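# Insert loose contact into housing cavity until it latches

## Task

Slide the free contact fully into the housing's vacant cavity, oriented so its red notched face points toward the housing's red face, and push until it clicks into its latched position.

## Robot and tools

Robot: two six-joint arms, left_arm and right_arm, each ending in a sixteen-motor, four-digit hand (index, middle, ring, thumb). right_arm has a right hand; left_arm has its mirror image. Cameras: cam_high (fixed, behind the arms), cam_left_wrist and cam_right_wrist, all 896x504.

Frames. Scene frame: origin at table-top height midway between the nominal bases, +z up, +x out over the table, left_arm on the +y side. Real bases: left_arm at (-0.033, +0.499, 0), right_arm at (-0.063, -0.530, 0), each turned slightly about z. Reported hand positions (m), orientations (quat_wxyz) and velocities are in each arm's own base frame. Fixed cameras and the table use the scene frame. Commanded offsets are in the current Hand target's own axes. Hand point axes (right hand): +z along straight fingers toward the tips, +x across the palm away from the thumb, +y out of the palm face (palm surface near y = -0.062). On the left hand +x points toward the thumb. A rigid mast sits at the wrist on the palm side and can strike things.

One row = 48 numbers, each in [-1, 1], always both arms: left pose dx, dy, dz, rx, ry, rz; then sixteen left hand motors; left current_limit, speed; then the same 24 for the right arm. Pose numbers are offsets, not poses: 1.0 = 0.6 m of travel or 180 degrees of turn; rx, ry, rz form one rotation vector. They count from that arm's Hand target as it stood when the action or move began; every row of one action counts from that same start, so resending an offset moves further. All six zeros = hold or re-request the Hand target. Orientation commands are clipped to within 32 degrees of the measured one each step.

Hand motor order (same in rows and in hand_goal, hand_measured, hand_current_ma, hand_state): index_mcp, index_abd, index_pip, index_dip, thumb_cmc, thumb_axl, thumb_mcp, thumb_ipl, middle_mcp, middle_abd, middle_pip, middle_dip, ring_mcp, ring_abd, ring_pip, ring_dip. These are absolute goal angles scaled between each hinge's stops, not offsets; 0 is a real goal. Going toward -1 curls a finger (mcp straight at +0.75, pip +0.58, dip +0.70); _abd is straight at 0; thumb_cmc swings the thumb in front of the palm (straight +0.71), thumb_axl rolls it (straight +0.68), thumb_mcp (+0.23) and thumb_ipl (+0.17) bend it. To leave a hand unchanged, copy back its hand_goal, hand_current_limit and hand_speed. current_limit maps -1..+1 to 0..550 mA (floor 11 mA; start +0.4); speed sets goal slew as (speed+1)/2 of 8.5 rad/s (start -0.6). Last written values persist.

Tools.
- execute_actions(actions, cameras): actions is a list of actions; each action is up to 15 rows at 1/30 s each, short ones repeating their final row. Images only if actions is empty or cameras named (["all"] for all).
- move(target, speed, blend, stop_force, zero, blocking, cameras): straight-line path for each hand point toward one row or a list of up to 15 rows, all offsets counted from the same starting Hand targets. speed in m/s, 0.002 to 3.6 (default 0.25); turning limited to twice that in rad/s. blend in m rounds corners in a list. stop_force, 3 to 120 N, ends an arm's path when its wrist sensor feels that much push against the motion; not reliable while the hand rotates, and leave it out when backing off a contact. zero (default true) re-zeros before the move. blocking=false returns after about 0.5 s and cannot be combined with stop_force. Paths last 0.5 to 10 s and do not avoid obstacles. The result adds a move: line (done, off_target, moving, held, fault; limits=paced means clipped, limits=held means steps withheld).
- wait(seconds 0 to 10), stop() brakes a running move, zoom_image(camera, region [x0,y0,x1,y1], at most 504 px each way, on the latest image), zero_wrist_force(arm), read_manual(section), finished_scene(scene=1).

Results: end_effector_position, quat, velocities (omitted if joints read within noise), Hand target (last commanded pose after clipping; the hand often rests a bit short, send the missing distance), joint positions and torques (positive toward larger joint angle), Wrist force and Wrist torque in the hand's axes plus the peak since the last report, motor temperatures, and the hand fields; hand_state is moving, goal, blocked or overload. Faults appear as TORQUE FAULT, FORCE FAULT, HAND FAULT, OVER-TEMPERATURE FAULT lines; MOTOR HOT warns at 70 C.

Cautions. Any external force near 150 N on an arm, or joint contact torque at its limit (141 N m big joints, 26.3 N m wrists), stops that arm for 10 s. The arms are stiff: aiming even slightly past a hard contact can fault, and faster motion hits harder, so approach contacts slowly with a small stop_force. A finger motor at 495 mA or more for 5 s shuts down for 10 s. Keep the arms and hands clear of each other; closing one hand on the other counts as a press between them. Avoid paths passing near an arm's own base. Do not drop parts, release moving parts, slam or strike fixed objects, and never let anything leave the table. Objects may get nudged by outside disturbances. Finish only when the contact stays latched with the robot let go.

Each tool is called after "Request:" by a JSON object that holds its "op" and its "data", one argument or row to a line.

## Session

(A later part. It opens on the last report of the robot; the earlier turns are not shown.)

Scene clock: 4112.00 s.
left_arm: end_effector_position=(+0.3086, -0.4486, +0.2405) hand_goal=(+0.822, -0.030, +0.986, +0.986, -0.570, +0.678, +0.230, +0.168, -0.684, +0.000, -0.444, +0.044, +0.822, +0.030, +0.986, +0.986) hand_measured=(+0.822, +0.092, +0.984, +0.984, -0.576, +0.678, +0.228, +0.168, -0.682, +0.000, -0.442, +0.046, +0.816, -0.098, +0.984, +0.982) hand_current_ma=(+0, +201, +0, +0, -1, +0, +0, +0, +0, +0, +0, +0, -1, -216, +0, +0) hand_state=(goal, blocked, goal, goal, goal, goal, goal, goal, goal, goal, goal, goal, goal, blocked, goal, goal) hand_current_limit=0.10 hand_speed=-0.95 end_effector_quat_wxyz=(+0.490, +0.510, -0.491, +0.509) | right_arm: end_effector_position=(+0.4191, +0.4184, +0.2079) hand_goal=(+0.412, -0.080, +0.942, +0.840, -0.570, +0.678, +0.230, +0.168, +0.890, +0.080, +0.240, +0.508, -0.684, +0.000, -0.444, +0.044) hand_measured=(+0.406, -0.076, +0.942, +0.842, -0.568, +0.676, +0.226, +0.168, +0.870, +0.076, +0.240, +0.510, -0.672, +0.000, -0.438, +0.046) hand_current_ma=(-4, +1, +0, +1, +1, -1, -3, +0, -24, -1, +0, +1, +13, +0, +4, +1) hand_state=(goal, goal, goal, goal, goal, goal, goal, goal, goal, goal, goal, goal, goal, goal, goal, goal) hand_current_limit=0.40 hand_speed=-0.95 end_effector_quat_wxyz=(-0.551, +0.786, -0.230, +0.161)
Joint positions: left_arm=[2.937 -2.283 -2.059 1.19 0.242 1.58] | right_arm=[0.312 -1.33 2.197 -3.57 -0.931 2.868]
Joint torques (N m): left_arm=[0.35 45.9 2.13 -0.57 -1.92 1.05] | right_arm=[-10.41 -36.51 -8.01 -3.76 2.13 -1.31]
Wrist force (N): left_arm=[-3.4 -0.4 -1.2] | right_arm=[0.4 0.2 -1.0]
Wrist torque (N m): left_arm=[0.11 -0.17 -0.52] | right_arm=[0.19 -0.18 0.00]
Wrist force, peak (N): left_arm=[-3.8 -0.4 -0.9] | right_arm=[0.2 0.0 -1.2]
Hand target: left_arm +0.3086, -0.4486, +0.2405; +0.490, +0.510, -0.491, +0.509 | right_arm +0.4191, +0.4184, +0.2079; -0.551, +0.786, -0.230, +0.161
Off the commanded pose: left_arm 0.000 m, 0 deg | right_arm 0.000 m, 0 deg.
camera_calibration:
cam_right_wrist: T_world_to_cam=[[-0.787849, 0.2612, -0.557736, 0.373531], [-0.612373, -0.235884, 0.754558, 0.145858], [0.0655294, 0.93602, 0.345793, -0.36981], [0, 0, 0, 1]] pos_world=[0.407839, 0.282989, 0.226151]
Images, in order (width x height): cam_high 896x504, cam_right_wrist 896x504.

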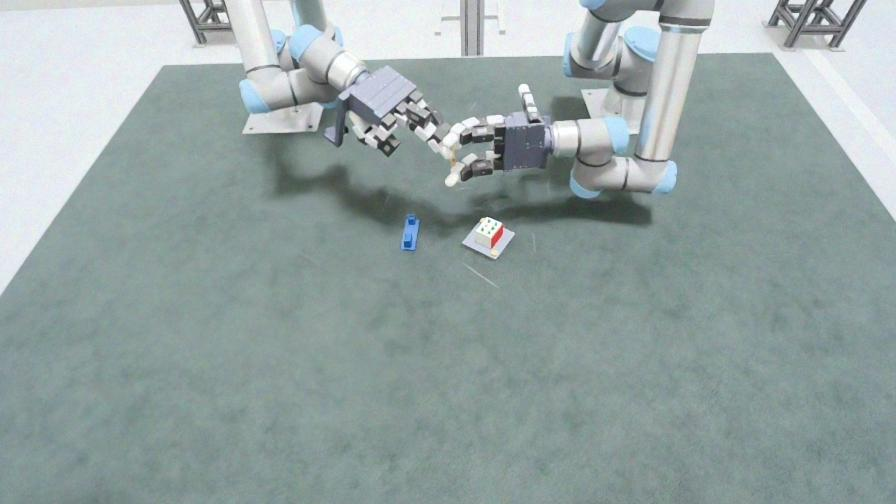

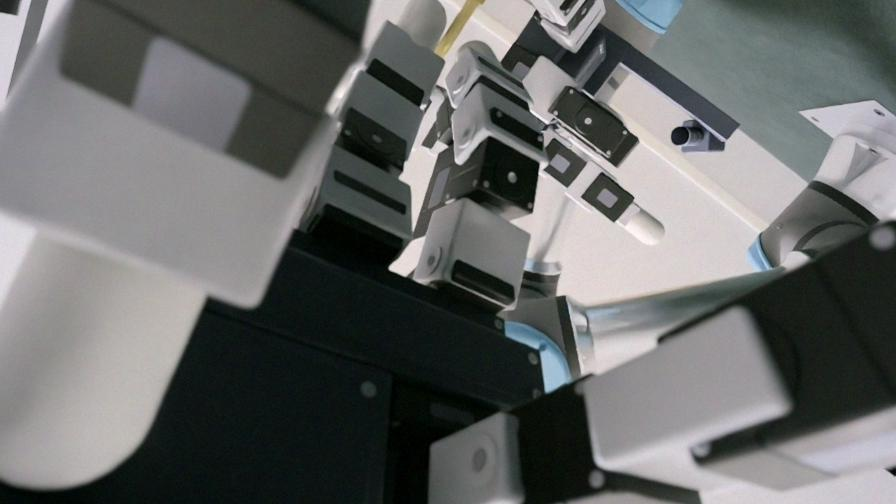

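Request:
{"op": "execute_actions", "data": {
  "actions": [
    [[0,0,0,0,0,0,0.822,-0.03,0.986,0.986,-0.571,0.678,0.23,0.168,-0.685,0,-0.445,0.043,0.822,0.03,0.986,0.986,0.1,-0.95,0,0,0,0,0,0,0.411,-0.105,0.9416,0.8406,-0.571,0.678,0.23,0.168,0.8904,0.105,0.2409,0.5072,-0.685,0,-0.445,0.043,0.4,-0.97]]
  ]
}}

Request:
{"op": "execute_actions", "data": {
  "actions": [
    [[0,0,0,0,0,0,0.822,-0.03,0.986,0.986,-0.571,0.678,0.23,0.168,-0.685,0,-0.445,0.043,0.822,0.03,0.986,0.986,0.1,-0.95,0,0,0,0,0,0,0.411,-0.135,0.9416,0.8406,-0.571,0.678,0.23,0.168,0.8904,0.135,0.2409,0.5072,-0.685,0,-0.445,0.043,0.4,-0.97]]
  ],
  "cameras": ["cam_high"]
}}

Request:
{"op": "zoom_image", "data": {
  "camera": "cam_high",
  "region": [420, 115, 480, 195]
}}

Scene clock: 4118.83 s.
left_arm: end_effector_position=(+0.3086, -0.4486, +0.2405) hand_goal=(+0.822, -0.030, +0.986, +0.986, -0.570, +0.678, +0.230, +0.168, -0.684, +0.000, -0.444, +0.044, +0.822, +0.030, +0.986, +0.986) hand_measured=(+0.822, +0.092, +0.984, +0.984, -0.576, +0.678, +0.228, +0.168, -0.682, +0.000, -0.442, +0.046, +0.816, -0.098, +0.984, +0.982) hand_current_ma=(+0, +201, +0, +0, -1, +0, +0, +0, +0, +0, +0, +0, -1, -216, +0, +0) hand_state=(goal, blocked, goal, goal, goal, goal, goal, goal, goal, goal, goal, goal, goal, blocked, goal, goal) hand_current_limit=0.10 hand_speed=-0.95 end_effector_quat_wxyz=(+0.490, +0.510, -0.491, +0.509) | right_arm: end_effector_position=(+0.4191, +0.4184, +0.2079) hand_goal=(+0.412, -0.104, +0.942, +0.840, -0.570, +0.678, +0.230, +0.168, +0.890, +0.106, +0.240, +0.508, -0.684, +0.000, -0.444, +0.044) hand_measured=(+0.406, -0.100, +0.942, +0.842, -0.568, +0.676, +0.226, +0.168, +0.870, +0.102, +0.240, +0.510, -0.672, +0.000, -0.438, +0.046) hand_current_ma=(-4, +1, +0, +1, +1, -1, -3, +0, -24, -1, +0, +1, +13, +0, +4, +1) hand_state=(goal, goal, goal, goal, goal, goal, goal, goal, goal, goal, goal, goal, goal, goal, goal, goal) hand_current_limit=0.40 hand_speed=-0.97 end_effector_quat_wxyz=(-0.551, +0.786, -0.230, +0.161)
Joint positions: left_arm=[2.937 -2.283 -2.059 1.19 0.242 1.58] | right_arm=[0.312 -1.33 2.197 -3.57 -0.931 2.868]
Joint torques (N m): left_arm=[2.98 44.32 2.8 -0.55 -1.9 1.1] | right_arm=[-10.42 -37.06 -6.83 -3.31 2.01 -1.31]
Wrist force (N): left_arm=[-3.6 -0.5 -0.7] | right_arm=[0.3 0.1 -0.8]
Wrist torque (N m): left_arm=[0.06 -0.14 -0.54] | right_arm=[0.15 -0.17 -0.01]
Wrist force, peak (N): left_arm=[-3.9 -0.3 -1.1] | right_arm=[0.5 0.0 -1.2]
Hand target: left_arm +0.3086, -0.4486, +0.2405; +0.490, +0.510, -0.491, +0.509 | right_arm +0.4191, +0.4184, +0.2079; -0.551, +0.786, -0.230, +0.161
Off the commanded pose: left_arm 0.000 m, 0 deg | right_arm 0.000 m, 0 deg.

Scene clock: 4119.53 s.
left_arm: end_effector_position=(+0.3086, -0.4486, +0.2405) hand_goal=(+0.822, -0.030, +0.986, +0.986, -0.570, +0.678, +0.230, +0.168, -0.684, +0.000, -0.444, +0.044, +0.822, +0.030, +0.986, +0.986) hand_measured=(+0.822, +0.092, +0.984, +0.984, -0.576, +0.678, +0.228, +0.168, -0.682, +0.000, -0.442, +0.046, +0.816, -0.098, +0.984, +0.982) hand_current_ma=(+0, +201, +0, +0, -1, +0, +0, +0, +0, +0, +0, +0, -1, -216, +0, +0) hand_state=(goal, blocked, goal, goal, goal, goal, goal, goal, goal, goal, goal, goal, goal, blocked, goal, goal) hand_current_limit=0.10 hand_speed=-0.95 end_effector_quat_wxyz=(+0.490, +0.510, -0.491, +0.509) | right_arm: end_effector_position=(+0.4191, +0.4184, +0.2079) hand_goal=(+0.412, -0.134, +0.942, +0.840, -0.570, +0.678, +0.230, +0.168, +0.890, +0.136, +0.240, +0.508, -0.684, +0.000, -0.444, +0.044) hand_measured=(+0.406, -0.112, +0.942, +0.842, -0.568, +0.676, +0.226, +0.168, +0.870, +0.106, +0.240, +0.510, -0.672, +0.000, -0.438, +0.046) hand_current_ma=(-4, +22, +0, +1, +1, -1, -3, +0, -24, -33, +0, +1, +13, +0, +4, +1) hand_state=(goal, blocked, goal, goal, goal, goal, goal, goal, goal, blocked, goal, goal, goal, goal, goal, goal) hand_current_limit=0.40 hand_speed=-0.97 end_effector_quat_wxyz=(-0.551, +0.786, -0.230, +0.161)
Joint positions: left_arm=[2.937 -2.283 -2.059 1.19 0.242 1.58] | right_arm=[0.312 -1.33 2.197 -3.57 -0.931 2.868]
Joint torques (N m): left_arm=[2.63 43.18 3.88 -0.61 -2.13 0.96] | right_arm=[-8.7 -36.31 -9.71 -3.31 1.92 -1.29]
Wrist force (N): left_arm=[-3.5 -0.1 -1.0] | right_arm=[0.3 0.1 -1.0]
Wrist torque (N m): left_arm=[0.09 -0.15 -0.54] | right_arm=[0.19 -0.11 -0.01]
Wrist force, peak (N): left_arm=[-3.7 0.0 -1.0] | right_arm=[0.6 -0.1 -1.1]
Hand target: left_arm +0.3086, -0.4486, +0.2405; +0.490, +0.510, -0.491, +0.509 | right_arm +0.4191, +0.4184, +0.2079; -0.551, +0.786, -0.230, +0.161
Off the commanded pose: left_arm 0.000 m, 0 deg | right_arm 0.000 m, 0 deg.
Images, in order (width x height): cam_high 896x504.

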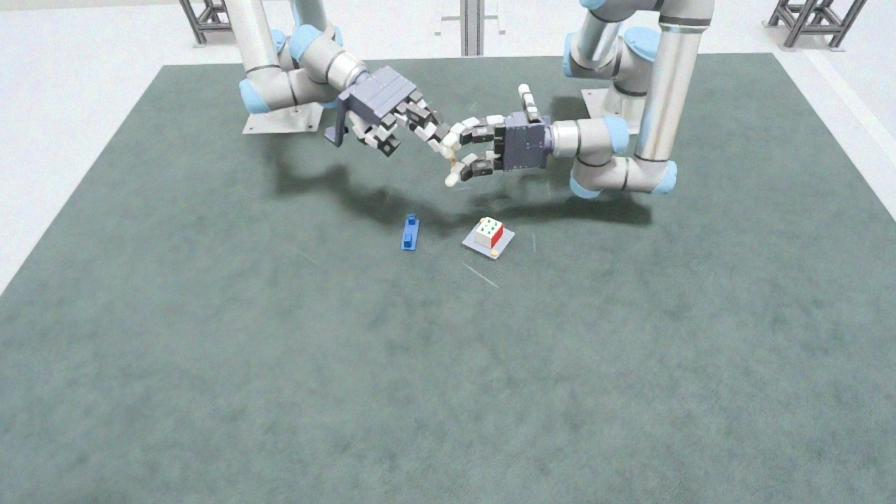

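Scaled by 6.300 from the camera's 896x504 image, which has a finer 1280x720 frame.

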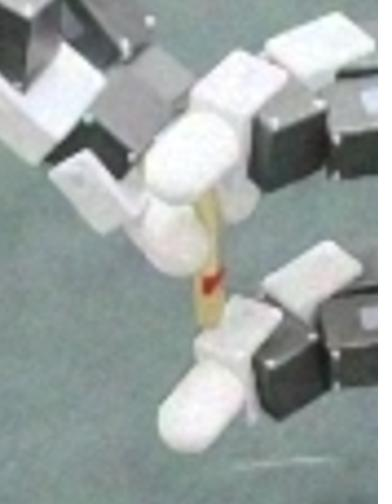

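Request:
{"op": "execute_actions", "data": {
  "actions": [
    [[0,0,0,0,0,0,0.822,-0.03,0.986,0.986,-0.571,0.678,0.23,0.168,-0.685,0,-0.445,0.043,0.822,0.03,0.986,0.986,0.1,-0.95,0,0,0,0,0,0,0.411,-0.2,0.9416,0.8406,-0.571,0.678,0.23,0.168,0.8904,0.194,0.2409,0.5072,-0.685,0,-0.445,0.043,0.6,-0.97]]
  ]
}}

Request:
{"op": "execute_actions", "data": {
  "actions": [
    [[0,0,0,0,0,0,0.822,-0.03,0.986,0.986,-0.571,0.678,0.23,0.168,-0.685,0,-0.445,0.043,0.822,0.03,0.986,0.986,0.1,-0.95,0,0,0,0,0,0,0.411,-0.26,0.9416,0.8406,-0.571,0.678,0.23,0.168,0.8904,0.254,0.2409,0.5072,-0.685,0,-0.445,0.043,0.6,-0.97]]
  ],
  "cameras": ["cam_high"]
}}

Request:
{"op": "zoom_image", "data": {
  "camera": "cam_high",
  "region": [420, 115, 480, 195]
}}

Scene clock: 4126.90 s.
left_arm: end_effector_position=(+0.3086, -0.4486, +0.2405) hand_goal=(+0.822, -0.030, +0.986, +0.986, -0.570, +0.678, +0.230, +0.168, -0.684, +0.000, -0.444, +0.044, +0.822, +0.030, +0.986, +0.986) hand_measured=(+0.822, +0.092, +0.984, +0.984, -0.576, +0.678, +0.228, +0.168, -0.682, +0.000, -0.442, +0.046, +0.816, -0.098, +0.984, +0.982) hand_current_ma=(+0, +201, +0, +0, -1, +0, +0, +0, +0, +0, +0, +0, -1, -216, +0, +0) hand_state=(goal, blocked, goal, goal, goal, goal, goal, goal, goal, goal, goal, goal, goal, blocked, goal, goal) hand_current_limit=0.10 hand_speed=-0.95 end_effector_quat_wxyz=(+0.490, +0.510, -0.491, +0.509) | right_arm: end_effector_position=(+0.4191, +0.4184, +0.2079) hand_goal=(+0.412, -0.200, +0.942, +0.840, -0.570, +0.678, +0.230, +0.168, +0.890, +0.194, +0.240, +0.508, -0.684, +0.000, -0.444, +0.044) hand_measured=(+0.406, -0.120, +0.942, +0.842, -0.568, +0.676, +0.226, +0.168, +0.872, +0.110, +0.238, +0.510, -0.672, +0.000, -0.438, +0.046) hand_current_ma=(-4, +157, +0, +1, +1, -1, -3, +0, -22, -163, +0, +0, +13, +0, +4, +1) hand_state=(goal, blocked, goal, goal, goal, goal, goal, goal, goal, blocked, goal, goal, goal, goal, goal, goal) hand_current_limit=0.60 hand_speed=-0.97 end_effector_quat_wxyz=(-0.551, +0.786, -0.230, +0.161)
Joint positions: left_arm=[2.937 -2.283 -2.059 1.19 0.242 1.58] | right_arm=[0.312 -1.33 2.197 -3.57 -0.931 2.868]
Joint torques (N m): left_arm=[4.11 43.58 3.71 -0.62 -2.11 0.93] | right_arm=[-7.56 -36.96 -8.86 -3.66 1.79 -1.14]
Wrist force (N): left_arm=[-3.5 0.0 -1.0] | right_arm=[0.5 0.0 -0.9]
Wrist torque (N m): left_arm=[0.09 -0.17 -0.54] | right_arm=[0.17 -0.12 0.00]
Wrist force, peak (N): left_arm=[-3.8 -0.3 -1.1] | right_arm=[0.5 -0.1 -1.3]
Hand target: left_arm +0.3086, -0.4486, +0.2405; +0.490, +0.510, -0.491, +0.509 | right_arm +0.4191, +0.4184, +0.2079; -0.551, +0.786, -0.230, +0.161
Off the commanded pose: left_arm 0.000 m, 0 deg | right_arm 0.000 m, 0 deg.

Scene clock: 4127.60 s.
left_arm: end_effector_position=(+0.3086, -0.4486, +0.2405) hand_goal=(+0.822, -0.030, +0.986, +0.986, -0.570, +0.678, +0.230, +0.168, -0.684, +0.000, -0.444, +0.044, +0.822, +0.030, +0.986, +0.986) hand_measured=(+0.822, +0.092, +0.984, +0.984, -0.576, +0.678, +0.228, +0.168, -0.682, +0.000, -0.442, +0.046, +0.816, -0.098, +0.984, +0.982) hand_current_ma=(+0, +201, +0, +0, -1, +0, +0, +0, +0, +0, +0, +0, -1, -216, +0, +0) hand_state=(goal, blocked, goal, goal, goal, goal, goal, goal, goal, goal, goal, goal, goal, blocked, goal, goal) hand_current_limit=0.10 hand_speed=-0.95 end_effector_quat_wxyz=(+0.490, +0.510, -0.491, +0.509) | right_arm: end_effector_position=(+0.4191, +0.4184, +0.2079) hand_goal=(+0.412, -0.260, +0.942, +0.840, -0.570, +0.678, +0.230, +0.168, +0.890, +0.254, +0.240, +0.508, -0.684, +0.000, -0.444, +0.044) hand_measured=(+0.406, -0.124, +0.942, +0.842, -0.568, +0.676, +0.226, +0.168, +0.872, +0.114, +0.238, +0.508, -0.672, +0.000, -0.438, +0.046) hand_current_ma=(-5, +341, +0, +1, +1, -1, -3, +0, -21, -357, -1, +0, +13, +0, +4, +1) hand_state=(goal, blocked, goal, goal, goal, goal, goal, goal, goal, blocked, goal, goal, goal, goal, goal, goal) hand_current_limit=0.60 hand_speed=-0.97 end_effector_quat_wxyz=(-0.551, +0.786, -0.230, +0.161)
Joint positions: left_arm=[2.937 -2.283 -2.059 1.19 0.242 1.58] | right_arm=[0.312 -1.33 2.197 -3.57 -0.931 2.868]
Joint torques (N m): left_arm=[5.04 42.55 4.76 -0.6 -1.91 0.6] | right_arm=[-6.73 -36.52 -7.84 -3.44 2.03 -1.17]
Wrist force (N): left_arm=[-3.5 -0.2 -0.9] | right_arm=[0.5 0.0 -1.0]
Wrist torque (N m): left_arm=[0.09 -0.16 -0.54] | right_arm=[0.19 -0.14 0.00]
Wrist force, peak (N): left_arm=[-3.8 -0.2 -1.0] | right_arm=[0.7 0.0 -1.1]
Hand target: left_arm +0.3086, -0.4486, +0.2405; +0.490, +0.510, -0.491, +0.509 | right_arm +0.4191, +0.4184, +0.2079; -0.551, +0.786, -0.230, +0.161
Off the commanded pose: left_arm 0.000 m, 0 deg | right_arm 0.000 m, 0 deg.
Images, in order (width x height): cam_high 896x504.

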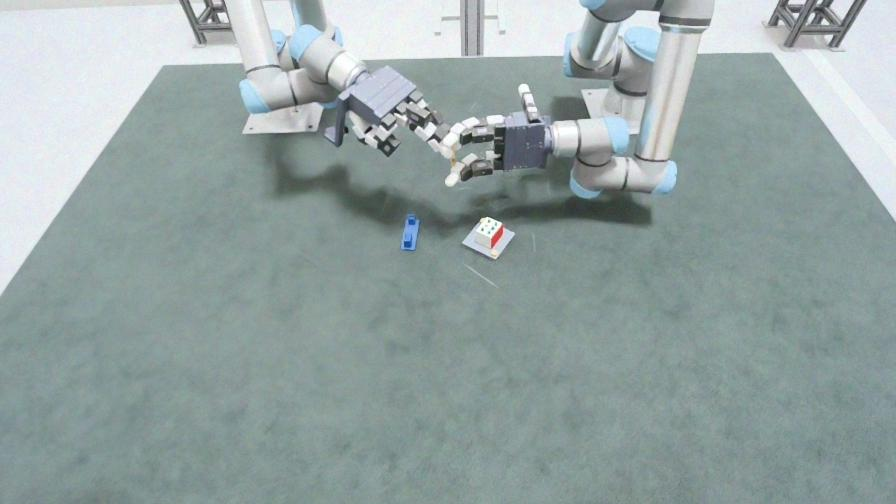

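Scaled by 6.300 from the camera's 896x504 image, which has a finer 1280x720 frame.

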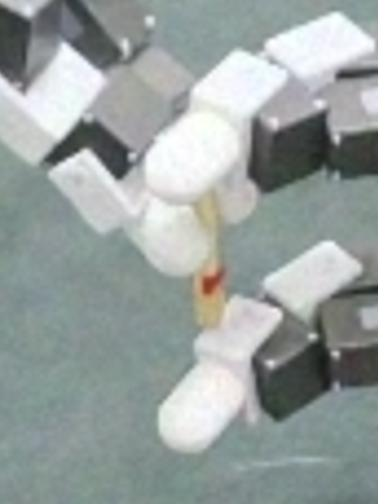

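Request:
{"op": "execute_actions", "data": {
  "actions": [
    [[0,0,0,0,0,0,0.822,-0.03,0.986,0.986,-0.571,0.678,0.23,0.168,-0.685,0,-0.445,0.043,0.822,0.03,0.986,0.986,0.1,-0.95,0,0,0,0,0,0,0.411,-0.295,0.9416,0.8406,-0.571,0.678,0.23,0.168,0.8904,0.285,0.2409,0.5072,-0.685,0,-0.445,0.043,0.6,-0.97]]
  ]
}}

Request:
{"op": "execute_actions", "data": {
  "actions": [
    [[0,0,0,0,0,0,0.822,0.06,0.986,0.986,-0.571,0.678,0.23,0.168,-0.685,0,-0.445,0.043,0.822,-0.065,0.986,0.986,0.1,-0.97,0,0,0,0,0,0,0.411,-0.295,0.9416,0.8406,-0.571,0.678,0.23,0.168,0.8904,0.285,0.2409,0.5072,-0.685,0,-0.445,0.043,0.6,-0.97]],
    [[0,0,0,0,0,0,0.822,0.11,0.986,0.986,-0.571,0.678,0.23,0.168,-0.685,0,-0.445,0.043,0.822,-0.12,0.986,0.986,0.1,-0.98,0,0,0,0,0,0,0.411,-0.295,0.9416,0.8406,-0.571,0.678,0.23,0.168,0.8904,0.285,0.2409,0.5072,-0.685,0,-0.445,0.043,0.6,-0.97]]
  ],
  "cameras": ["cam_high"]
}}

Request:
{"op": "zoom_image", "data": {
  "camera": "cam_high",
  "region": [420, 115, 480, 195]
}}

Scene clock: 4137.20 s.
left_arm: end_effector_position=(+0.3086, -0.4486, +0.2405) hand_goal=(+0.822, -0.030, +0.986, +0.986, -0.570, +0.678, +0.230, +0.168, -0.684, +0.000, -0.444, +0.044, +0.822, +0.030, +0.986, +0.986) hand_measured=(+0.822, +0.092, +0.984, +0.984, -0.576, +0.678, +0.228, +0.168, -0.682, +0.000, -0.442, +0.046, +0.816, -0.098, +0.984, +0.982) hand_current_ma=(+0, +201, +0, +0, -1, +0, +0, +0, +0, +0, +0, +0, -1, -216, +0, +0) hand_state=(goal, blocked, goal, goal, goal, goal, goal, goal, goal, goal, goal, goal, goal, blocked, goal, goal) hand_current_limit=0.10 hand_speed=-0.95 end_effector_quat_wxyz=(+0.490, +0.510, -0.491, +0.509) | right_arm: end_effector_position=(+0.4191, +0.4184, +0.2079) hand_goal=(+0.412, -0.294, +0.942, +0.840, -0.570, +0.678, +0.230, +0.168, +0.890, +0.286, +0.240, +0.508, -0.684, +0.000, -0.444, +0.044) hand_measured=(+0.404, -0.126, +0.942, +0.842, -0.568, +0.676, +0.226, +0.168, +0.872, +0.116, +0.236, +0.508, -0.672, +0.000, -0.438, +0.046) hand_current_ma=(-5, +440, +0, +1, +1, -1, -3, +0, -20, -440, -2, +0, +13, +0, +4, +1) hand_state=(goal, blocked, goal, goal, goal, goal, goal, goal, goal, blocked, goal, goal, goal, goal, goal, goal) hand_current_limit=0.60 hand_speed=-0.97 end_effector_quat_wxyz=(-0.551, +0.786, -0.230, +0.161)
Joint positions: left_arm=[2.937 -2.283 -2.059 1.19 0.242 1.58] | right_arm=[0.312 -1.33 2.197 -3.57 -0.931 2.868]
Joint torques (N m): left_arm=[6.2 41.29 3.89 -0.62 -2.04 0.82] | right_arm=[-6.49 -36.97 -9.75 -3.59 1.99 -1.18]
Wrist force (N): left_arm=[-3.6 -0.3 -0.9] | right_arm=[0.6 0.1 -0.9]
Wrist torque (N m): left_arm=[0.09 -0.15 -0.54] | right_arm=[0.17 -0.17 0.01]
Wrist force, peak (N): left_arm=[-3.8 -0.3 -1.2] | right_arm=[0.5 -0.1 -1.2]
Hand target: left_arm +0.3086, -0.4486, +0.2405; +0.490, +0.510, -0.491, +0.509 | right_arm +0.4191, +0.4184, +0.2079; -0.551, +0.786, -0.230, +0.161
Off the commanded pose: left_arm 0.000 m, 0 deg | right_arm 0.000 m, 0 deg.

Scene clock: 4138.40 s.
left_arm: end_effector_position=(+0.3086, -0.4486, +0.2405) hand_goal=(+0.822, +0.110, +0.986, +0.986, -0.570, +0.678, +0.230, +0.168, -0.684, +0.000, -0.444, +0.044, +0.822, -0.120, +0.986, +0.986) hand_measured=(+0.822, +0.098, +0.984, +0.984, -0.576, +0.678, +0.228, +0.168, -0.682, +0.000, -0.442, +0.046, +0.818, -0.108, +0.984, +0.982) hand_current_ma=(+0, +3, +0, +0, -1, +0, +0, +0, +0, +0, +0, +0, -1, -9, +0, +0) hand_state=(goal, moving, goal, goal, goal, goal, goal, goal, goal, goal, goal, goal, goal, moving, goal, goal) hand_current_limit=0.10 hand_speed=-0.98 end_effector_quat_wxyz=(+0.490, +0.510, -0.491, +0.509) | right_arm: end_effector_position=(+0.4191, +0.4184, +0.2079) hand_goal=(+0.412, -0.294, +0.942, +0.840, -0.570, +0.678, +0.230, +0.168, +0.890, +0.286, +0.240, +0.508, -0.684, +0.000, -0.444, +0.044) hand_measured=(+0.404, -0.128, +0.942, +0.842, -0.568, +0.676, +0.226, +0.168, +0.872, +0.116, +0.236, +0.508, -0.672, +0.000, -0.438, +0.046) hand_current_ma=(-6, +440, +0, +1, +1, -1, -3, +0, -20, -440, -2, +0, +13, +0, +4, +1) hand_state=(goal, blocked, goal, goal, goal, goal, goal, goal, goal, blocked, goal, goal, goal, goal, goal, goal) hand_current_limit=0.60 hand_speed=-0.97 end_effector_quat_wxyz=(-0.551, +0.786, -0.230, +0.161)
Joint positions: left_arm=[2.937 -2.283 -2.059 1.19 0.242 1.58] | right_arm=[0.312 -1.33 2.197 -3.57 -0.931 2.868]
Joint torques (N m): left_arm=[7.38 43.02 5.48 -0.74 -1.97 0.86] | right_arm=[-5.58 -36.55 -8.19 -3.38 1.89 -1.18]
Wrist force (N): left_arm=[-3.6 -0.1 -0.9] | right_arm=[0.6 0.1 -1.0]
Wrist torque (N m): left_arm=[0.11 -0.14 -0.55] | right_arm=[0.17 -0.16 0.01]
Wrist force, peak (N): left_arm=[-3.7 -0.6 -1.0] | right_arm=[0.5 0.3 -1.2]
Hand target: left_arm +0.3086, -0.4486, +0.2405; +0.490, +0.510, -0.491, +0.509 | right_arm +0.4191, +0.4184, +0.2079; -0.551, +0.786, -0.230, +0.161
Off the commanded pose: left_arm 0.000 m, 0 deg | right_arm 0.000 m, 0 deg.
Images, in order (width x height): cam_high 896x504.

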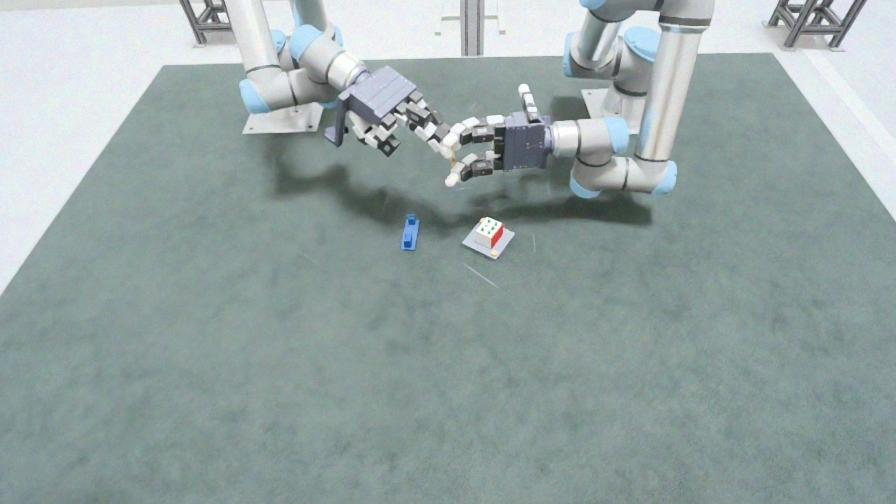

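Scaled by 6.300 from the camera's 896x504 image, which has a finer 1280x720 frame.

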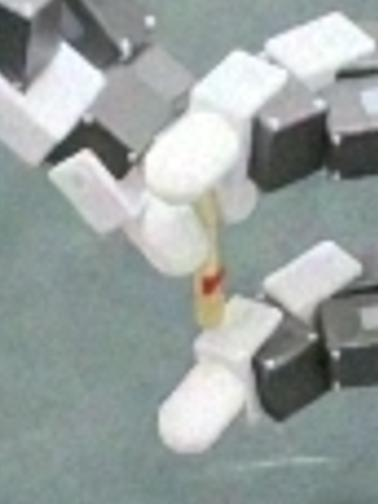

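Request:
{"op": "execute_actions", "data": {
  "actions": [
    [[0,0,0,0,0,0,0.822,0.27,0.986,0.986,-0.571,0.678,0.23,0.168,-0.685,0,-0.445,0.043,0.822,-0.27,0.986,0.986,0.1,-0.97,0,0,0,0,0,0,0.411,-0.295,0.9416,0.8406,-0.571,0.678,0.23,0.168,0.8904,0.285,0.2409,0.5072,-0.685,0,-0.445,0.043,0.6,-0.97]],
    [[0,0,0,0,0,0,0.822,0.27,0.986,0.986,-0.571,0.678,0.23,0.168,-0.685,0,-0.445,0.043,0.822,-0.27,0.986,0.986,0.1,-0.97,0,0,0,0,0,0,0.411,-0.295,0.9416,0.8406,-0.571,0.678,0.23,0.168,0.8904,0.285,0.2409,0.5072,-0.685,0,-0.445,0.043,0.6,-0.97]],
    [[0,0,0,0,0,0,0.822,0.27,0.986,0.986,-0.571,0.678,0.23,0.168,-0.685,0,-0.445,0.043,0.822,-0.27,0.986,0.986,0.1,-0.97,0,0,0,0,0,0,0.411,-0.295,0.9416,0.8406,-0.571,0.678,0.23,0.168,0.8904,0.285,0.2409,0.5072,-0.685,0,-0.445,0.043,0.6,-0.97]]
  ],
  "cameras": ["cam_high"]
}}

Request:
{"op": "zoom_image", "data": {
  "camera": "cam_high",
  "region": [420, 115, 480, 195]
}}

Scene clock: 4147.43 s.
left_arm: end_effector_position=(+0.3086, -0.4486, +0.2405) hand_goal=(+0.822, +0.270, +0.986, +0.986, -0.570, +0.678, +0.230, +0.168, -0.684, +0.000, -0.444, +0.044, +0.822, -0.270, +0.986, +0.986) hand_measured=(+0.822, +0.260, +0.984, +0.984, -0.576, +0.678, +0.228, +0.168, -0.682, +0.000, -0.442, +0.046, +0.820, -0.272, +0.984, +0.984) hand_current_ma=(+0, -2, +0, +0, -1, +0, +0, +0, +0, +0, +0, +0, +0, +0, +0, +0) hand_state=(goal, goal, goal, goal, goal, goal, goal, goal, goal, goal, goal, goal, goal, goal, goal, goal) hand_current_limit=0.10 hand_speed=-0.97 end_effector_quat_wxyz=(+0.490, +0.510, -0.491, +0.509) | right_arm: end_effector_position=(+0.4191, +0.4184, +0.2079) hand_goal=(+0.412, -0.294, +0.942, +0.840, -0.570, +0.678, +0.230, +0.168, +0.890, +0.286, +0.240, +0.508, -0.684, +0.000, -0.444, +0.044) hand_measured=(+0.404, -0.128, +0.942, +0.842, -0.568, +0.676, +0.226, +0.168, +0.872, +0.116, +0.236, +0.508, -0.672, +0.000, -0.438, +0.046) hand_current_ma=(-6, +440, +0, +1, +1, -1, -3, +0, -20, -440, -2, +0, +13, +0, +4, +1) hand_state=(goal, blocked, goal, goal, goal, goal, goal, goal, goal, blocked, goal, goal, goal, goal, goal, goal) hand_current_limit=0.60 hand_speed=-0.97 end_effector_quat_wxyz=(-0.551, +0.786, -0.230, +0.161)
Joint positions: left_arm=[2.937 -2.283 -2.059 1.19 0.242 1.58] | right_arm=[0.312 -1.33 2.197 -3.57 -0.931 2.868]
Joint torques (N m): left_arm=[7.43 41.53 5.06 -0.8 -2.23 1.01] | right_arm=[-3.66 -37.56 -8.04 -3.36 2.11 -0.91]
Wrist force (N): left_arm=[-3.6 -0.4 -0.9] | right_arm=[0.4 0.0 -0.9]
Wrist torque (N m): left_arm=[0.09 -0.14 -0.54] | right_arm=[0.16 -0.17 -0.01]
Wrist force, peak (N): left_arm=[-3.8 -0.4 -1.0] | right_arm=[0.3 0.1 -1.4]
Hand target: left_arm +0.3086, -0.4486, +0.2405; +0.490, +0.510, -0.491, +0.509 | right_arm +0.4191, +0.4184, +0.2079; -0.551, +0.786, -0.230, +0.161
Off the commanded pose: left_arm 0.000 m, 0 deg | right_arm 0.000 m, 0 deg.
Images, in order (width x height): cam_high 896x504.

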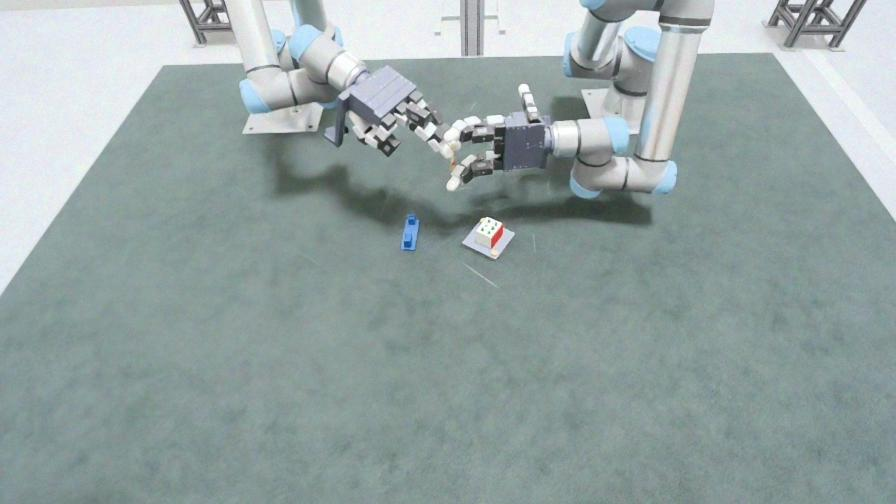

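Scaled by 6.300 from the camera's 896x504 image, which has a finer 1280x720 frame.

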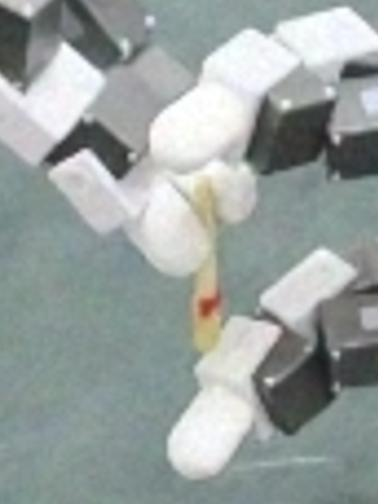

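Request:
{"op": "execute_actions", "data": {
  "actions": [],
  "cameras": ["cam_high","cam_left_wrist","cam_right_wrist"]
}}

Request:
{"op": "zoom_image", "data": {
  "camera": "cam_high",
  "region": [430, 125, 470, 185]
}}

Request:
{"op": "zoom_image", "data": {
  "camera": "cam_left_wrist",
  "region": [500, 50, 720, 220]
}}

Request:
{"op": "zoom_image", "data": {
  "camera": "cam_right_wrist",
  "region": [360, 0, 560, 150]
}}

Scene clock: 4157.73 s.
left_arm: end_effector_position=(+0.3086, -0.4486, +0.2405) hand_goal=(+0.822, +0.270, +0.986, +0.986, -0.570, +0.678, +0.230, +0.168, -0.684, +0.000, -0.444, +0.044, +0.822, -0.270, +0.986, +0.986) hand_measured=(+0.822, +0.260, +0.984, +0.984, -0.576, +0.678, +0.228, +0.168, -0.682, +0.000, -0.442, +0.046, +0.820, -0.272, +0.984, +0.984) hand_current_ma=(+0, -2, +0, +0, -1, +0, +0, +0, +0, +0, +0, +0, +0, +0, +0, +0) hand_state=(goal, goal, goal, goal, goal, goal, goal, goal, goal, goal, goal, goal, goal, goal, goal, goal) hand_current_limit=0.10 hand_speed=-0.97 end_effector_quat_wxyz=(+0.490, +0.510, -0.491, +0.509) | right_arm: end_effector_position=(+0.4191, +0.4184, +0.2079) hand_goal=(+0.412, -0.294, +0.942, +0.840, -0.570, +0.678, +0.230, +0.168, +0.890, +0.286, +0.240, +0.508, -0.684, +0.000, -0.444, +0.044) hand_measured=(+0.404, -0.128, +0.942, +0.842, -0.568, +0.676, +0.226, +0.168, +0.872, +0.116, +0.236, +0.508, -0.672, +0.000, -0.438, +0.046) hand_current_ma=(-6, +440, +0, +1, +1, -1, -3, +0, -20, -440, -2, +0, +13, +0, +4, +1) hand_state=(goal, blocked, goal, goal, goal, goal, goal, goal, goal, blocked, goal, goal, goal, goal, goal, goal) hand_current_limit=0.60 hand_speed=-0.97 end_effector_quat_wxyz=(-0.551, +0.786, -0.230, +0.161)
Joint positions: left_arm=[2.937 -2.283 -2.059 1.19 0.242 1.58] | right_arm=[0.312 -1.33 2.197 -3.57 -0.931 2.868]
Joint velocities: within noise
Joint torques (N m): left_arm=[6.67 40.9 6.23 -0.8 -2.04 1.01] | right_arm=[-3.19 -37.5 -10.79 -3.43 1.77 -1.02]
Motor temperatures (°C): left_arm=[28 31 29 35 41 33] | right_arm=[28 30 31 31 35 34]
Wrist force (N): left_arm=[-3.5 -0.4 -0.9] | right_arm=[0.2 0.1 -1.0]
Wrist torque (N m): left_arm=[0.08 -0.15 -0.52] | right_arm=[0.18 -0.15 -0.01]
Wrist force, peak (N): left_arm=[-3.8 -0.3 -1.1] | right_arm=[0.4 0.1 -1.2]
Hand target: left_arm +0.3086, -0.4486, +0.2405; +0.490, +0.510, -0.491, +0.509 | right_arm +0.4191, +0.4184, +0.2079; -0.551, +0.786, -0.230, +0.161
Off the commanded pose: left_arm 0.000 m, 0 deg | right_arm 0.000 m, 0 deg.
camera_calibration:
cam_left_wrist: T_world_to_cam=[[0.61845, 0.0295295, -0.785269, -0.017912], [0.522148, 0.731355, 0.438727, 0.0127601], [0.587266, -0.681357, 0.436888, -0.467939], [0, 0, 0, 1]] pos_world=[0.27922, -0.327637, 0.184773]
cam_right_wrist: T_world_to_cam=[[-0.787849, 0.2612, -0.557736, 0.373531], [-0.612373, -0.235884, 0.754558, 0.145858], [0.0655294, 0.93602, 0.345793, -0.36981], [0, 0, 0, 1]] pos_world=[0.407839, 0.282989, 0.226151]

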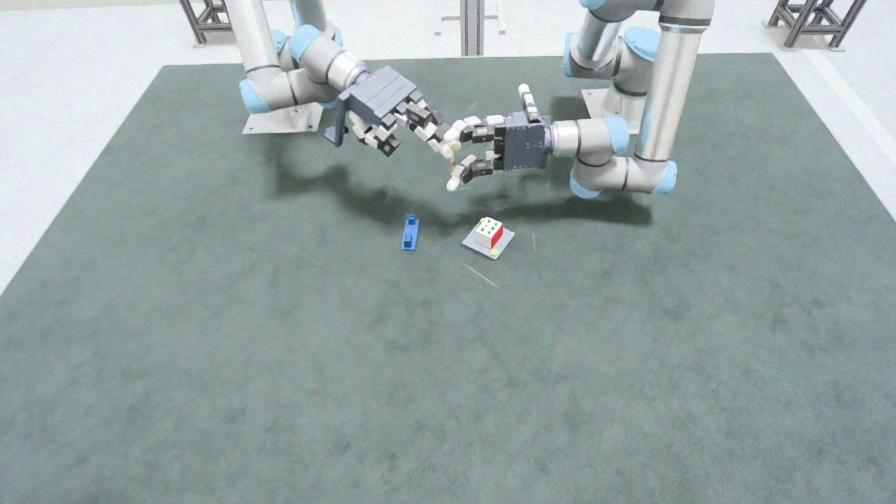

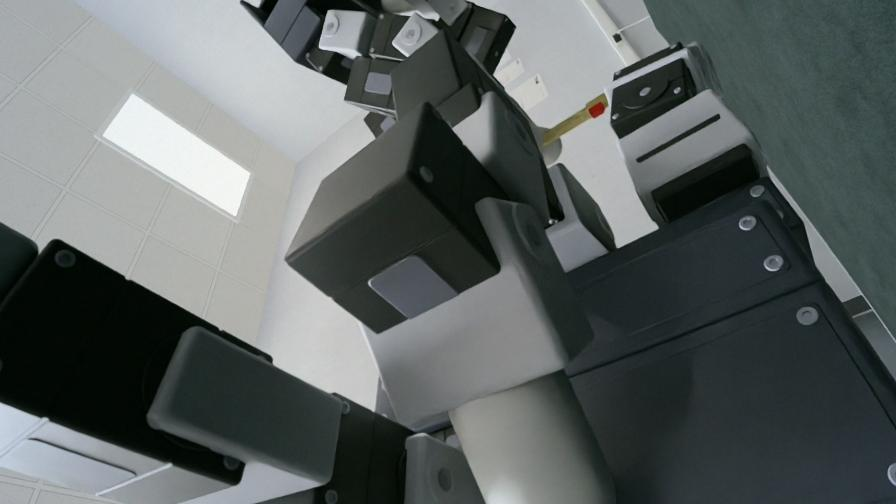

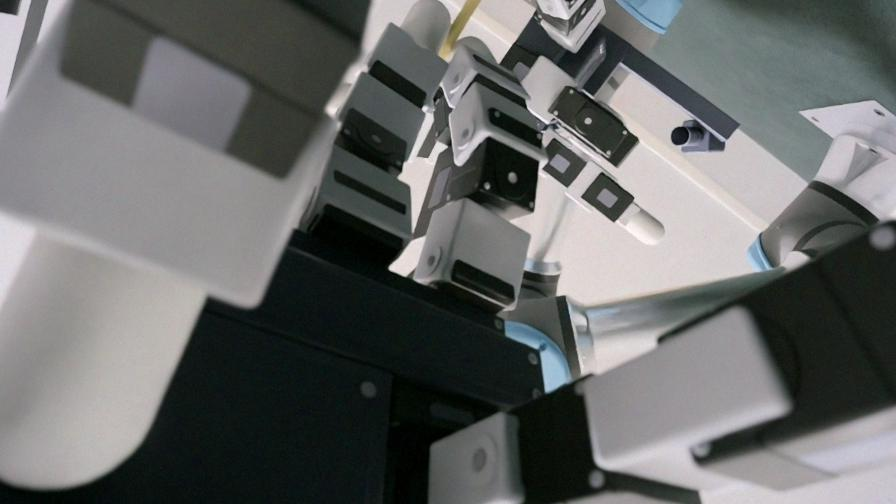

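Scaled by 8.400 from the camera's 896x504 image, which has a finer 1280x720 frame.

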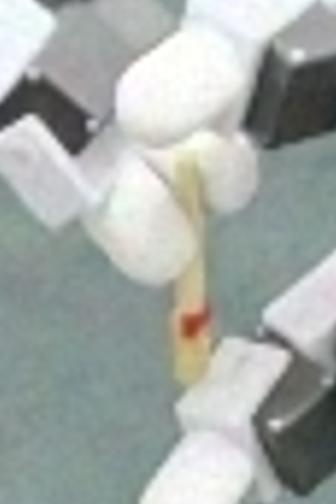

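Scaled by 2.291 from the camera's 896x504 image, which has a finer 1280x720 frame.

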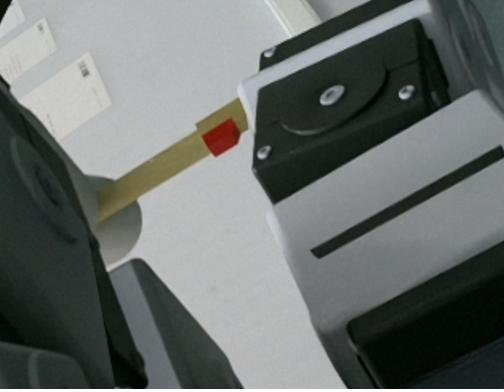

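Scaled by 2.520 from the camera's 896x504 image, which has a finer 1280x720 frame.

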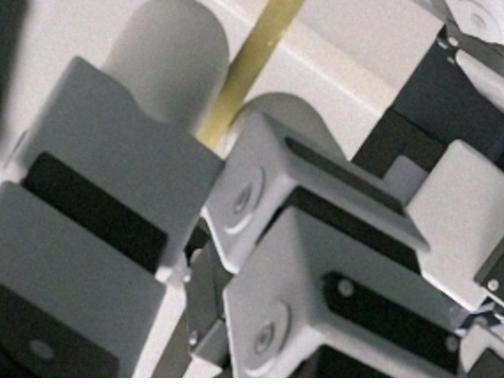

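Request:
{"op": "execute_actions", "data": {
  "actions": [
    [[0,0,0,0,0,0,0.822,0.16,0.986,0.986,-0.571,0.678,0.23,0.168,-0.685,0,-0.445,0.043,0.822,-0.16,0.986,0.986,0.1,-0.97,0,0,0,0,0,0,0.411,-0.125,0.9416,0.8406,-0.571,0.678,0.23,0.168,0.8904,0.115,0.2409,0.5072,-0.685,0,-0.445,0.043,0.6,-0.97]],
    [[0,0,0,0,0,0,0.822,0.16,0.986,0.986,-0.571,0.678,0.23,0.168,-0.685,0,-0.445,0.043,0.822,-0.16,0.986,0.986,0.1,-0.97,0,0,0,0,0,0,0.411,-0.115,0.9416,0.8406,-0.571,0.678,0.23,0.168,0.8904,0.105,0.2409,0.5072,-0.685,0,-0.445,0.043,0.6,-0.97]]
  ],
  "cameras": ["cam_high"]
}}

Request:
{"op": "zoom_image", "data": {
  "camera": "cam_high",
  "region": [430, 125, 470, 185]
}}

Scene clock: 4193.60 s.
left_arm: end_effector_position=(+0.3086, -0.4486, +0.2405) hand_goal=(+0.822, +0.160, +0.986, +0.986, -0.570, +0.678, +0.230, +0.168, -0.684, +0.000, -0.444, +0.044, +0.822, -0.160, +0.986, +0.986) hand_measured=(+0.822, +0.160, +0.984, +0.984, -0.576, +0.678, +0.228, +0.168, -0.682, +0.000, -0.442, +0.046, +0.820, -0.174, +0.984, +0.984) hand_current_ma=(+0, +0, +0, +0, -1, +0, +0, +0, +0, +0, +0, +0, +0, -4, +0, +0) hand_state=(goal, goal, goal, goal, goal, goal, goal, goal, goal, goal, goal, goal, goal, goal, goal, goal) hand_current_limit=0.10 hand_speed=-0.97 end_effector_quat_wxyz=(+0.490, +0.510, -0.491, +0.509) | right_arm: end_effector_position=(+0.4191, +0.4184, +0.2079) hand_goal=(+0.412, -0.114, +0.942, +0.840, -0.570, +0.678, +0.230, +0.168, +0.890, +0.106, +0.240, +0.508, -0.684, +0.000, -0.444, +0.044) hand_measured=(+0.404, -0.118, +0.942, +0.842, -0.568, +0.676, +0.226, +0.168, +0.872, +0.108, +0.236, +0.508, -0.672, +0.000, -0.438, +0.046) hand_current_ma=(-6, +28, +0, +1, +1, -1, -3, +0, -20, -27, -2, +0, +13, +0, +4, +1) hand_state=(goal, moving, goal, goal, goal, goal, goal, goal, goal, moving, goal, goal, goal, goal, goal, goal) hand_current_limit=0.60 hand_speed=-0.97 end_effector_quat_wxyz=(-0.551, +0.786, -0.230, +0.161)
Joint positions: left_arm=[2.937 -2.283 -2.059 1.19 0.242 1.58] | right_arm=[0.312 -1.33 2.197 -3.57 -0.931 2.868]
Joint torques (N m): left_arm=[7.1 39.57 6.78 -0.84 -2.01 0.72] | right_arm=[-2.14 -38.39 -8.9 -3.3 1.62 -0.99]
Wrist force (N): left_arm=[-3.7 -0.4 -1.0] | right_arm=[0.2 0.0 -0.9]
Wrist torque (N m): left_arm=[0.10 -0.13 -0.55] | right_arm=[0.14 -0.14 -0.02]
Wrist force, peak (N): left_arm=[-3.8 -0.6 -1.3] | right_arm=[0.3 0.0 -1.3]
Hand target: left_arm +0.3086, -0.4486, +0.2405; +0.490, +0.510, -0.491, +0.509 | right_arm +0.4191, +0.4184, +0.2079; -0.551, +0.786, -0.230, +0.161
Off the commanded pose: left_arm 0.000 m, 0 deg | right_arm 0.000 m, 0 deg.
Images, in order (width x height): cam_high 896x504.

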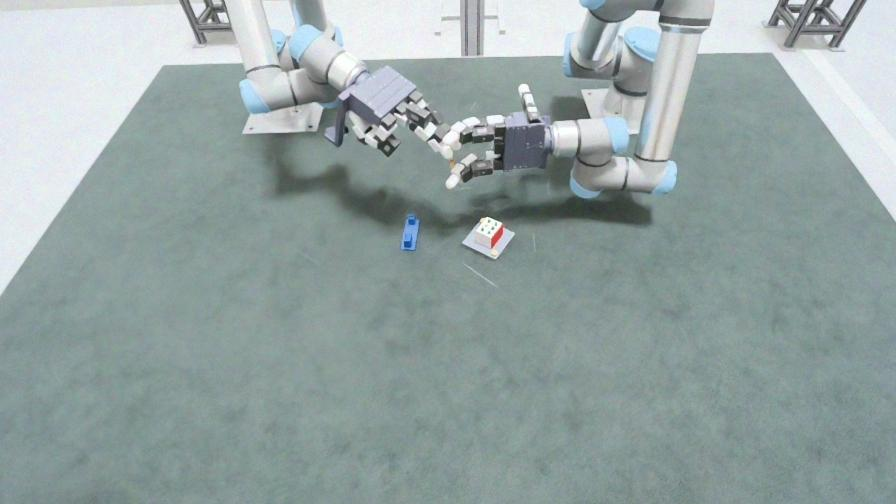

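Scaled by 8.400 from the camera's 896x504 image, which has a finer 1280x720 frame.

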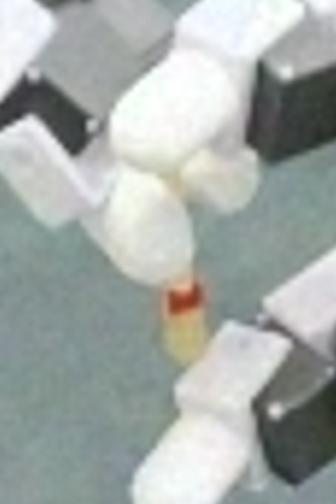

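Request:
{"op": "execute_actions", "data": {
  "actions": [
    [[0,0,0,0,0,0,0.822,0.16,0.986,0.986,-0.571,0.678,0.23,0.168,-0.685,0,-0.445,0.043,0.822,-0.16,0.986,0.986,0.1,-0.97,0,0,0,0,0,0,0.411,-0.2,0.9416,0.8406,-0.571,0.678,0.23,0.168,0.8904,0.19,0.2409,0.5072,-0.685,0,-0.445,0.043,0.6,-0.97]]
  ],
  "cameras": ["cam_high","cam_left_wrist","cam_right_wrist"]
}}

Request:
{"op": "zoom_image", "data": {
  "camera": "cam_high",
  "region": [430, 125, 470, 185]
}}

Request:
{"op": "zoom_image", "data": {
  "camera": "cam_left_wrist",
  "region": [500, 50, 720, 220]
}}

Request:
{"op": "zoom_image", "data": {
  "camera": "cam_right_wrist",
  "region": [360, 0, 560, 150]
}}

Scene clock: 4211.30 s.
left_arm: end_effector_position=(+0.3086, -0.4486, +0.2405) hand_goal=(+0.822, +0.160, +0.986, +0.986, -0.570, +0.678, +0.230, +0.168, -0.684, +0.000, -0.444, +0.044, +0.822, -0.160, +0.986, +0.986) hand_measured=(+0.822, +0.160, +0.984, +0.984, -0.576, +0.678, +0.228, +0.168, -0.682, +0.000, -0.442, +0.046, +0.820, -0.174, +0.984, +0.984) hand_current_ma=(+0, +0, +0, +0, -1, +0, +0, +0, +0, +0, +0, +0, +0, -4, +0, +0) hand_state=(goal, goal, goal, goal, goal, goal, goal, goal, goal, goal, goal, goal, goal, goal, goal, goal) hand_current_limit=0.10 hand_speed=-0.97 end_effector_quat_wxyz=(+0.490, +0.510, -0.491, +0.509) | right_arm: end_effector_position=(+0.4191, +0.4184, +0.2079) hand_goal=(+0.412, -0.200, +0.942, +0.840, -0.570, +0.678, +0.230, +0.168, +0.890, +0.190, +0.240, +0.508, -0.684, +0.000, -0.444, +0.044) hand_measured=(+0.404, -0.120, +0.942, +0.842, -0.568, +0.676, +0.226, +0.168, +0.872, +0.110, +0.236, +0.508, -0.672, +0.000, -0.438, +0.046) hand_current_ma=(-6, +143, +0, +1, +1, -1, -3, +0, -20, -152, -2, +0, +13, +0, +4, +1) hand_state=(goal, moving, goal, goal, goal, goal, goal, goal, goal, moving, goal, goal, goal, goal, goal, goal) hand_current_limit=0.60 hand_speed=-0.97 end_effector_quat_wxyz=(-0.551, +0.786, -0.230, +0.161)
Joint positions: left_arm=[2.937 -2.283 -2.059 1.19 0.242 1.58] | right_arm=[0.312 -1.33 2.197 -3.57 -0.931 2.868]
Joint torques (N m): left_arm=[6.72 39.02 7.79 -0.89 -1.98 0.76] | right_arm=[0.5 -36.62 -9.3 -3.08 1.63 -1.04]
Wrist force (N): left_arm=[-3.4 -0.4 -1.0] | right_arm=[0.3 0.1 -1.1]
Wrist torque (N m): left_arm=[0.10 -0.17 -0.53] | right_arm=[0.18 -0.15 -0.01]
Wrist force, peak (N): left_arm=[-3.8 -0.5 -1.1] | right_arm=[0.4 0.1 -1.3]
Hand target: left_arm +0.3086, -0.4486, +0.2405; +0.490, +0.510, -0.491, +0.509 | right_arm +0.4191, +0.4184, +0.2079; -0.551, +0.786, -0.230, +0.161
Off the commanded pose: left_arm 0.000 m, 0 deg | right_arm 0.000 m, 0 deg.
camera_calibration:
cam_left_wrist: T_world_to_cam=[[0.61845, 0.0295295, -0.785269, -0.017912], [0.522148, 0.731355, 0.438727, 0.0127601], [0.587266, -0.681357, 0.436888, -0.467939], [0, 0, 0, 1]] pos_world=[0.27922, -0.327637, 0.184773]
cam_right_wrist: T_world_to_cam=[[-0.787849, 0.2612, -0.557736, 0.373531], [-0.612373, -0.235884, 0.754558, 0.145858], [0.0655294, 0.93602, 0.345793, -0.36981], [0, 0, 0, 1]] pos_world=[0.407839, 0.282989, 0.226151]

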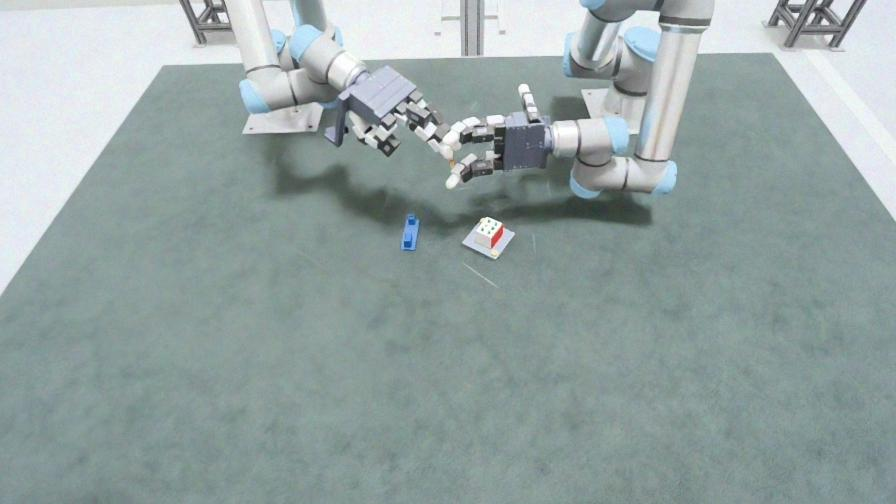

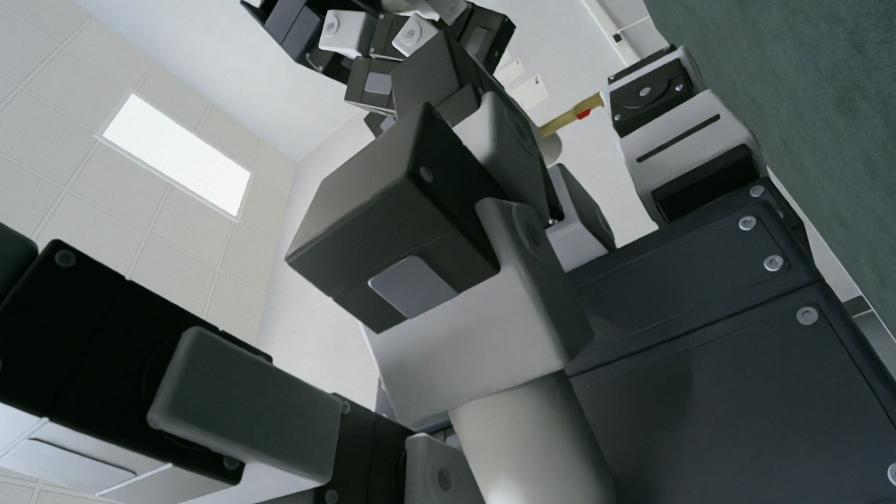

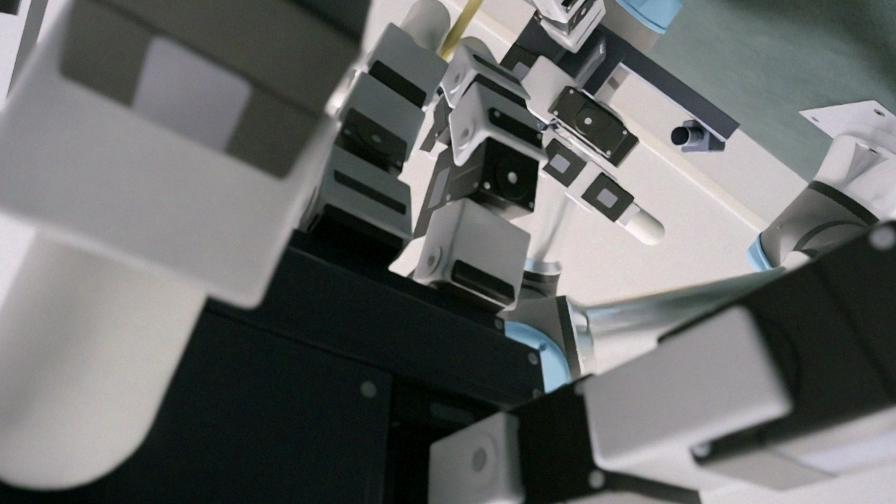

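Scaled by 8.400 from the camera's 896x504 image, which has a finer 1280x720 frame.

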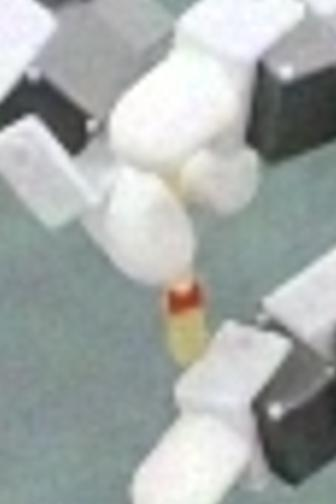

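Scaled by 2.291 from the camera's 896x504 image, which has a finer 1280x720 frame.

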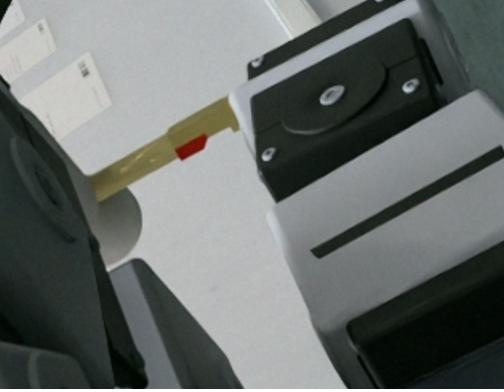

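Scaled by 2.520 from the camera's 896x504 image, which has a finer 1280x720 frame.

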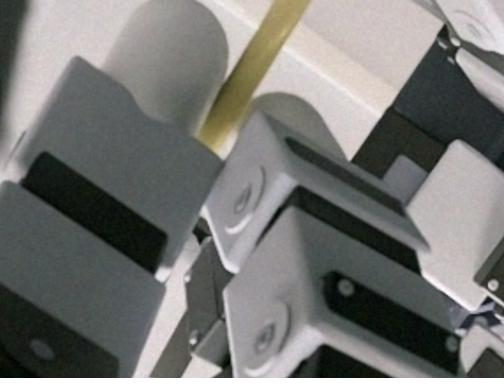

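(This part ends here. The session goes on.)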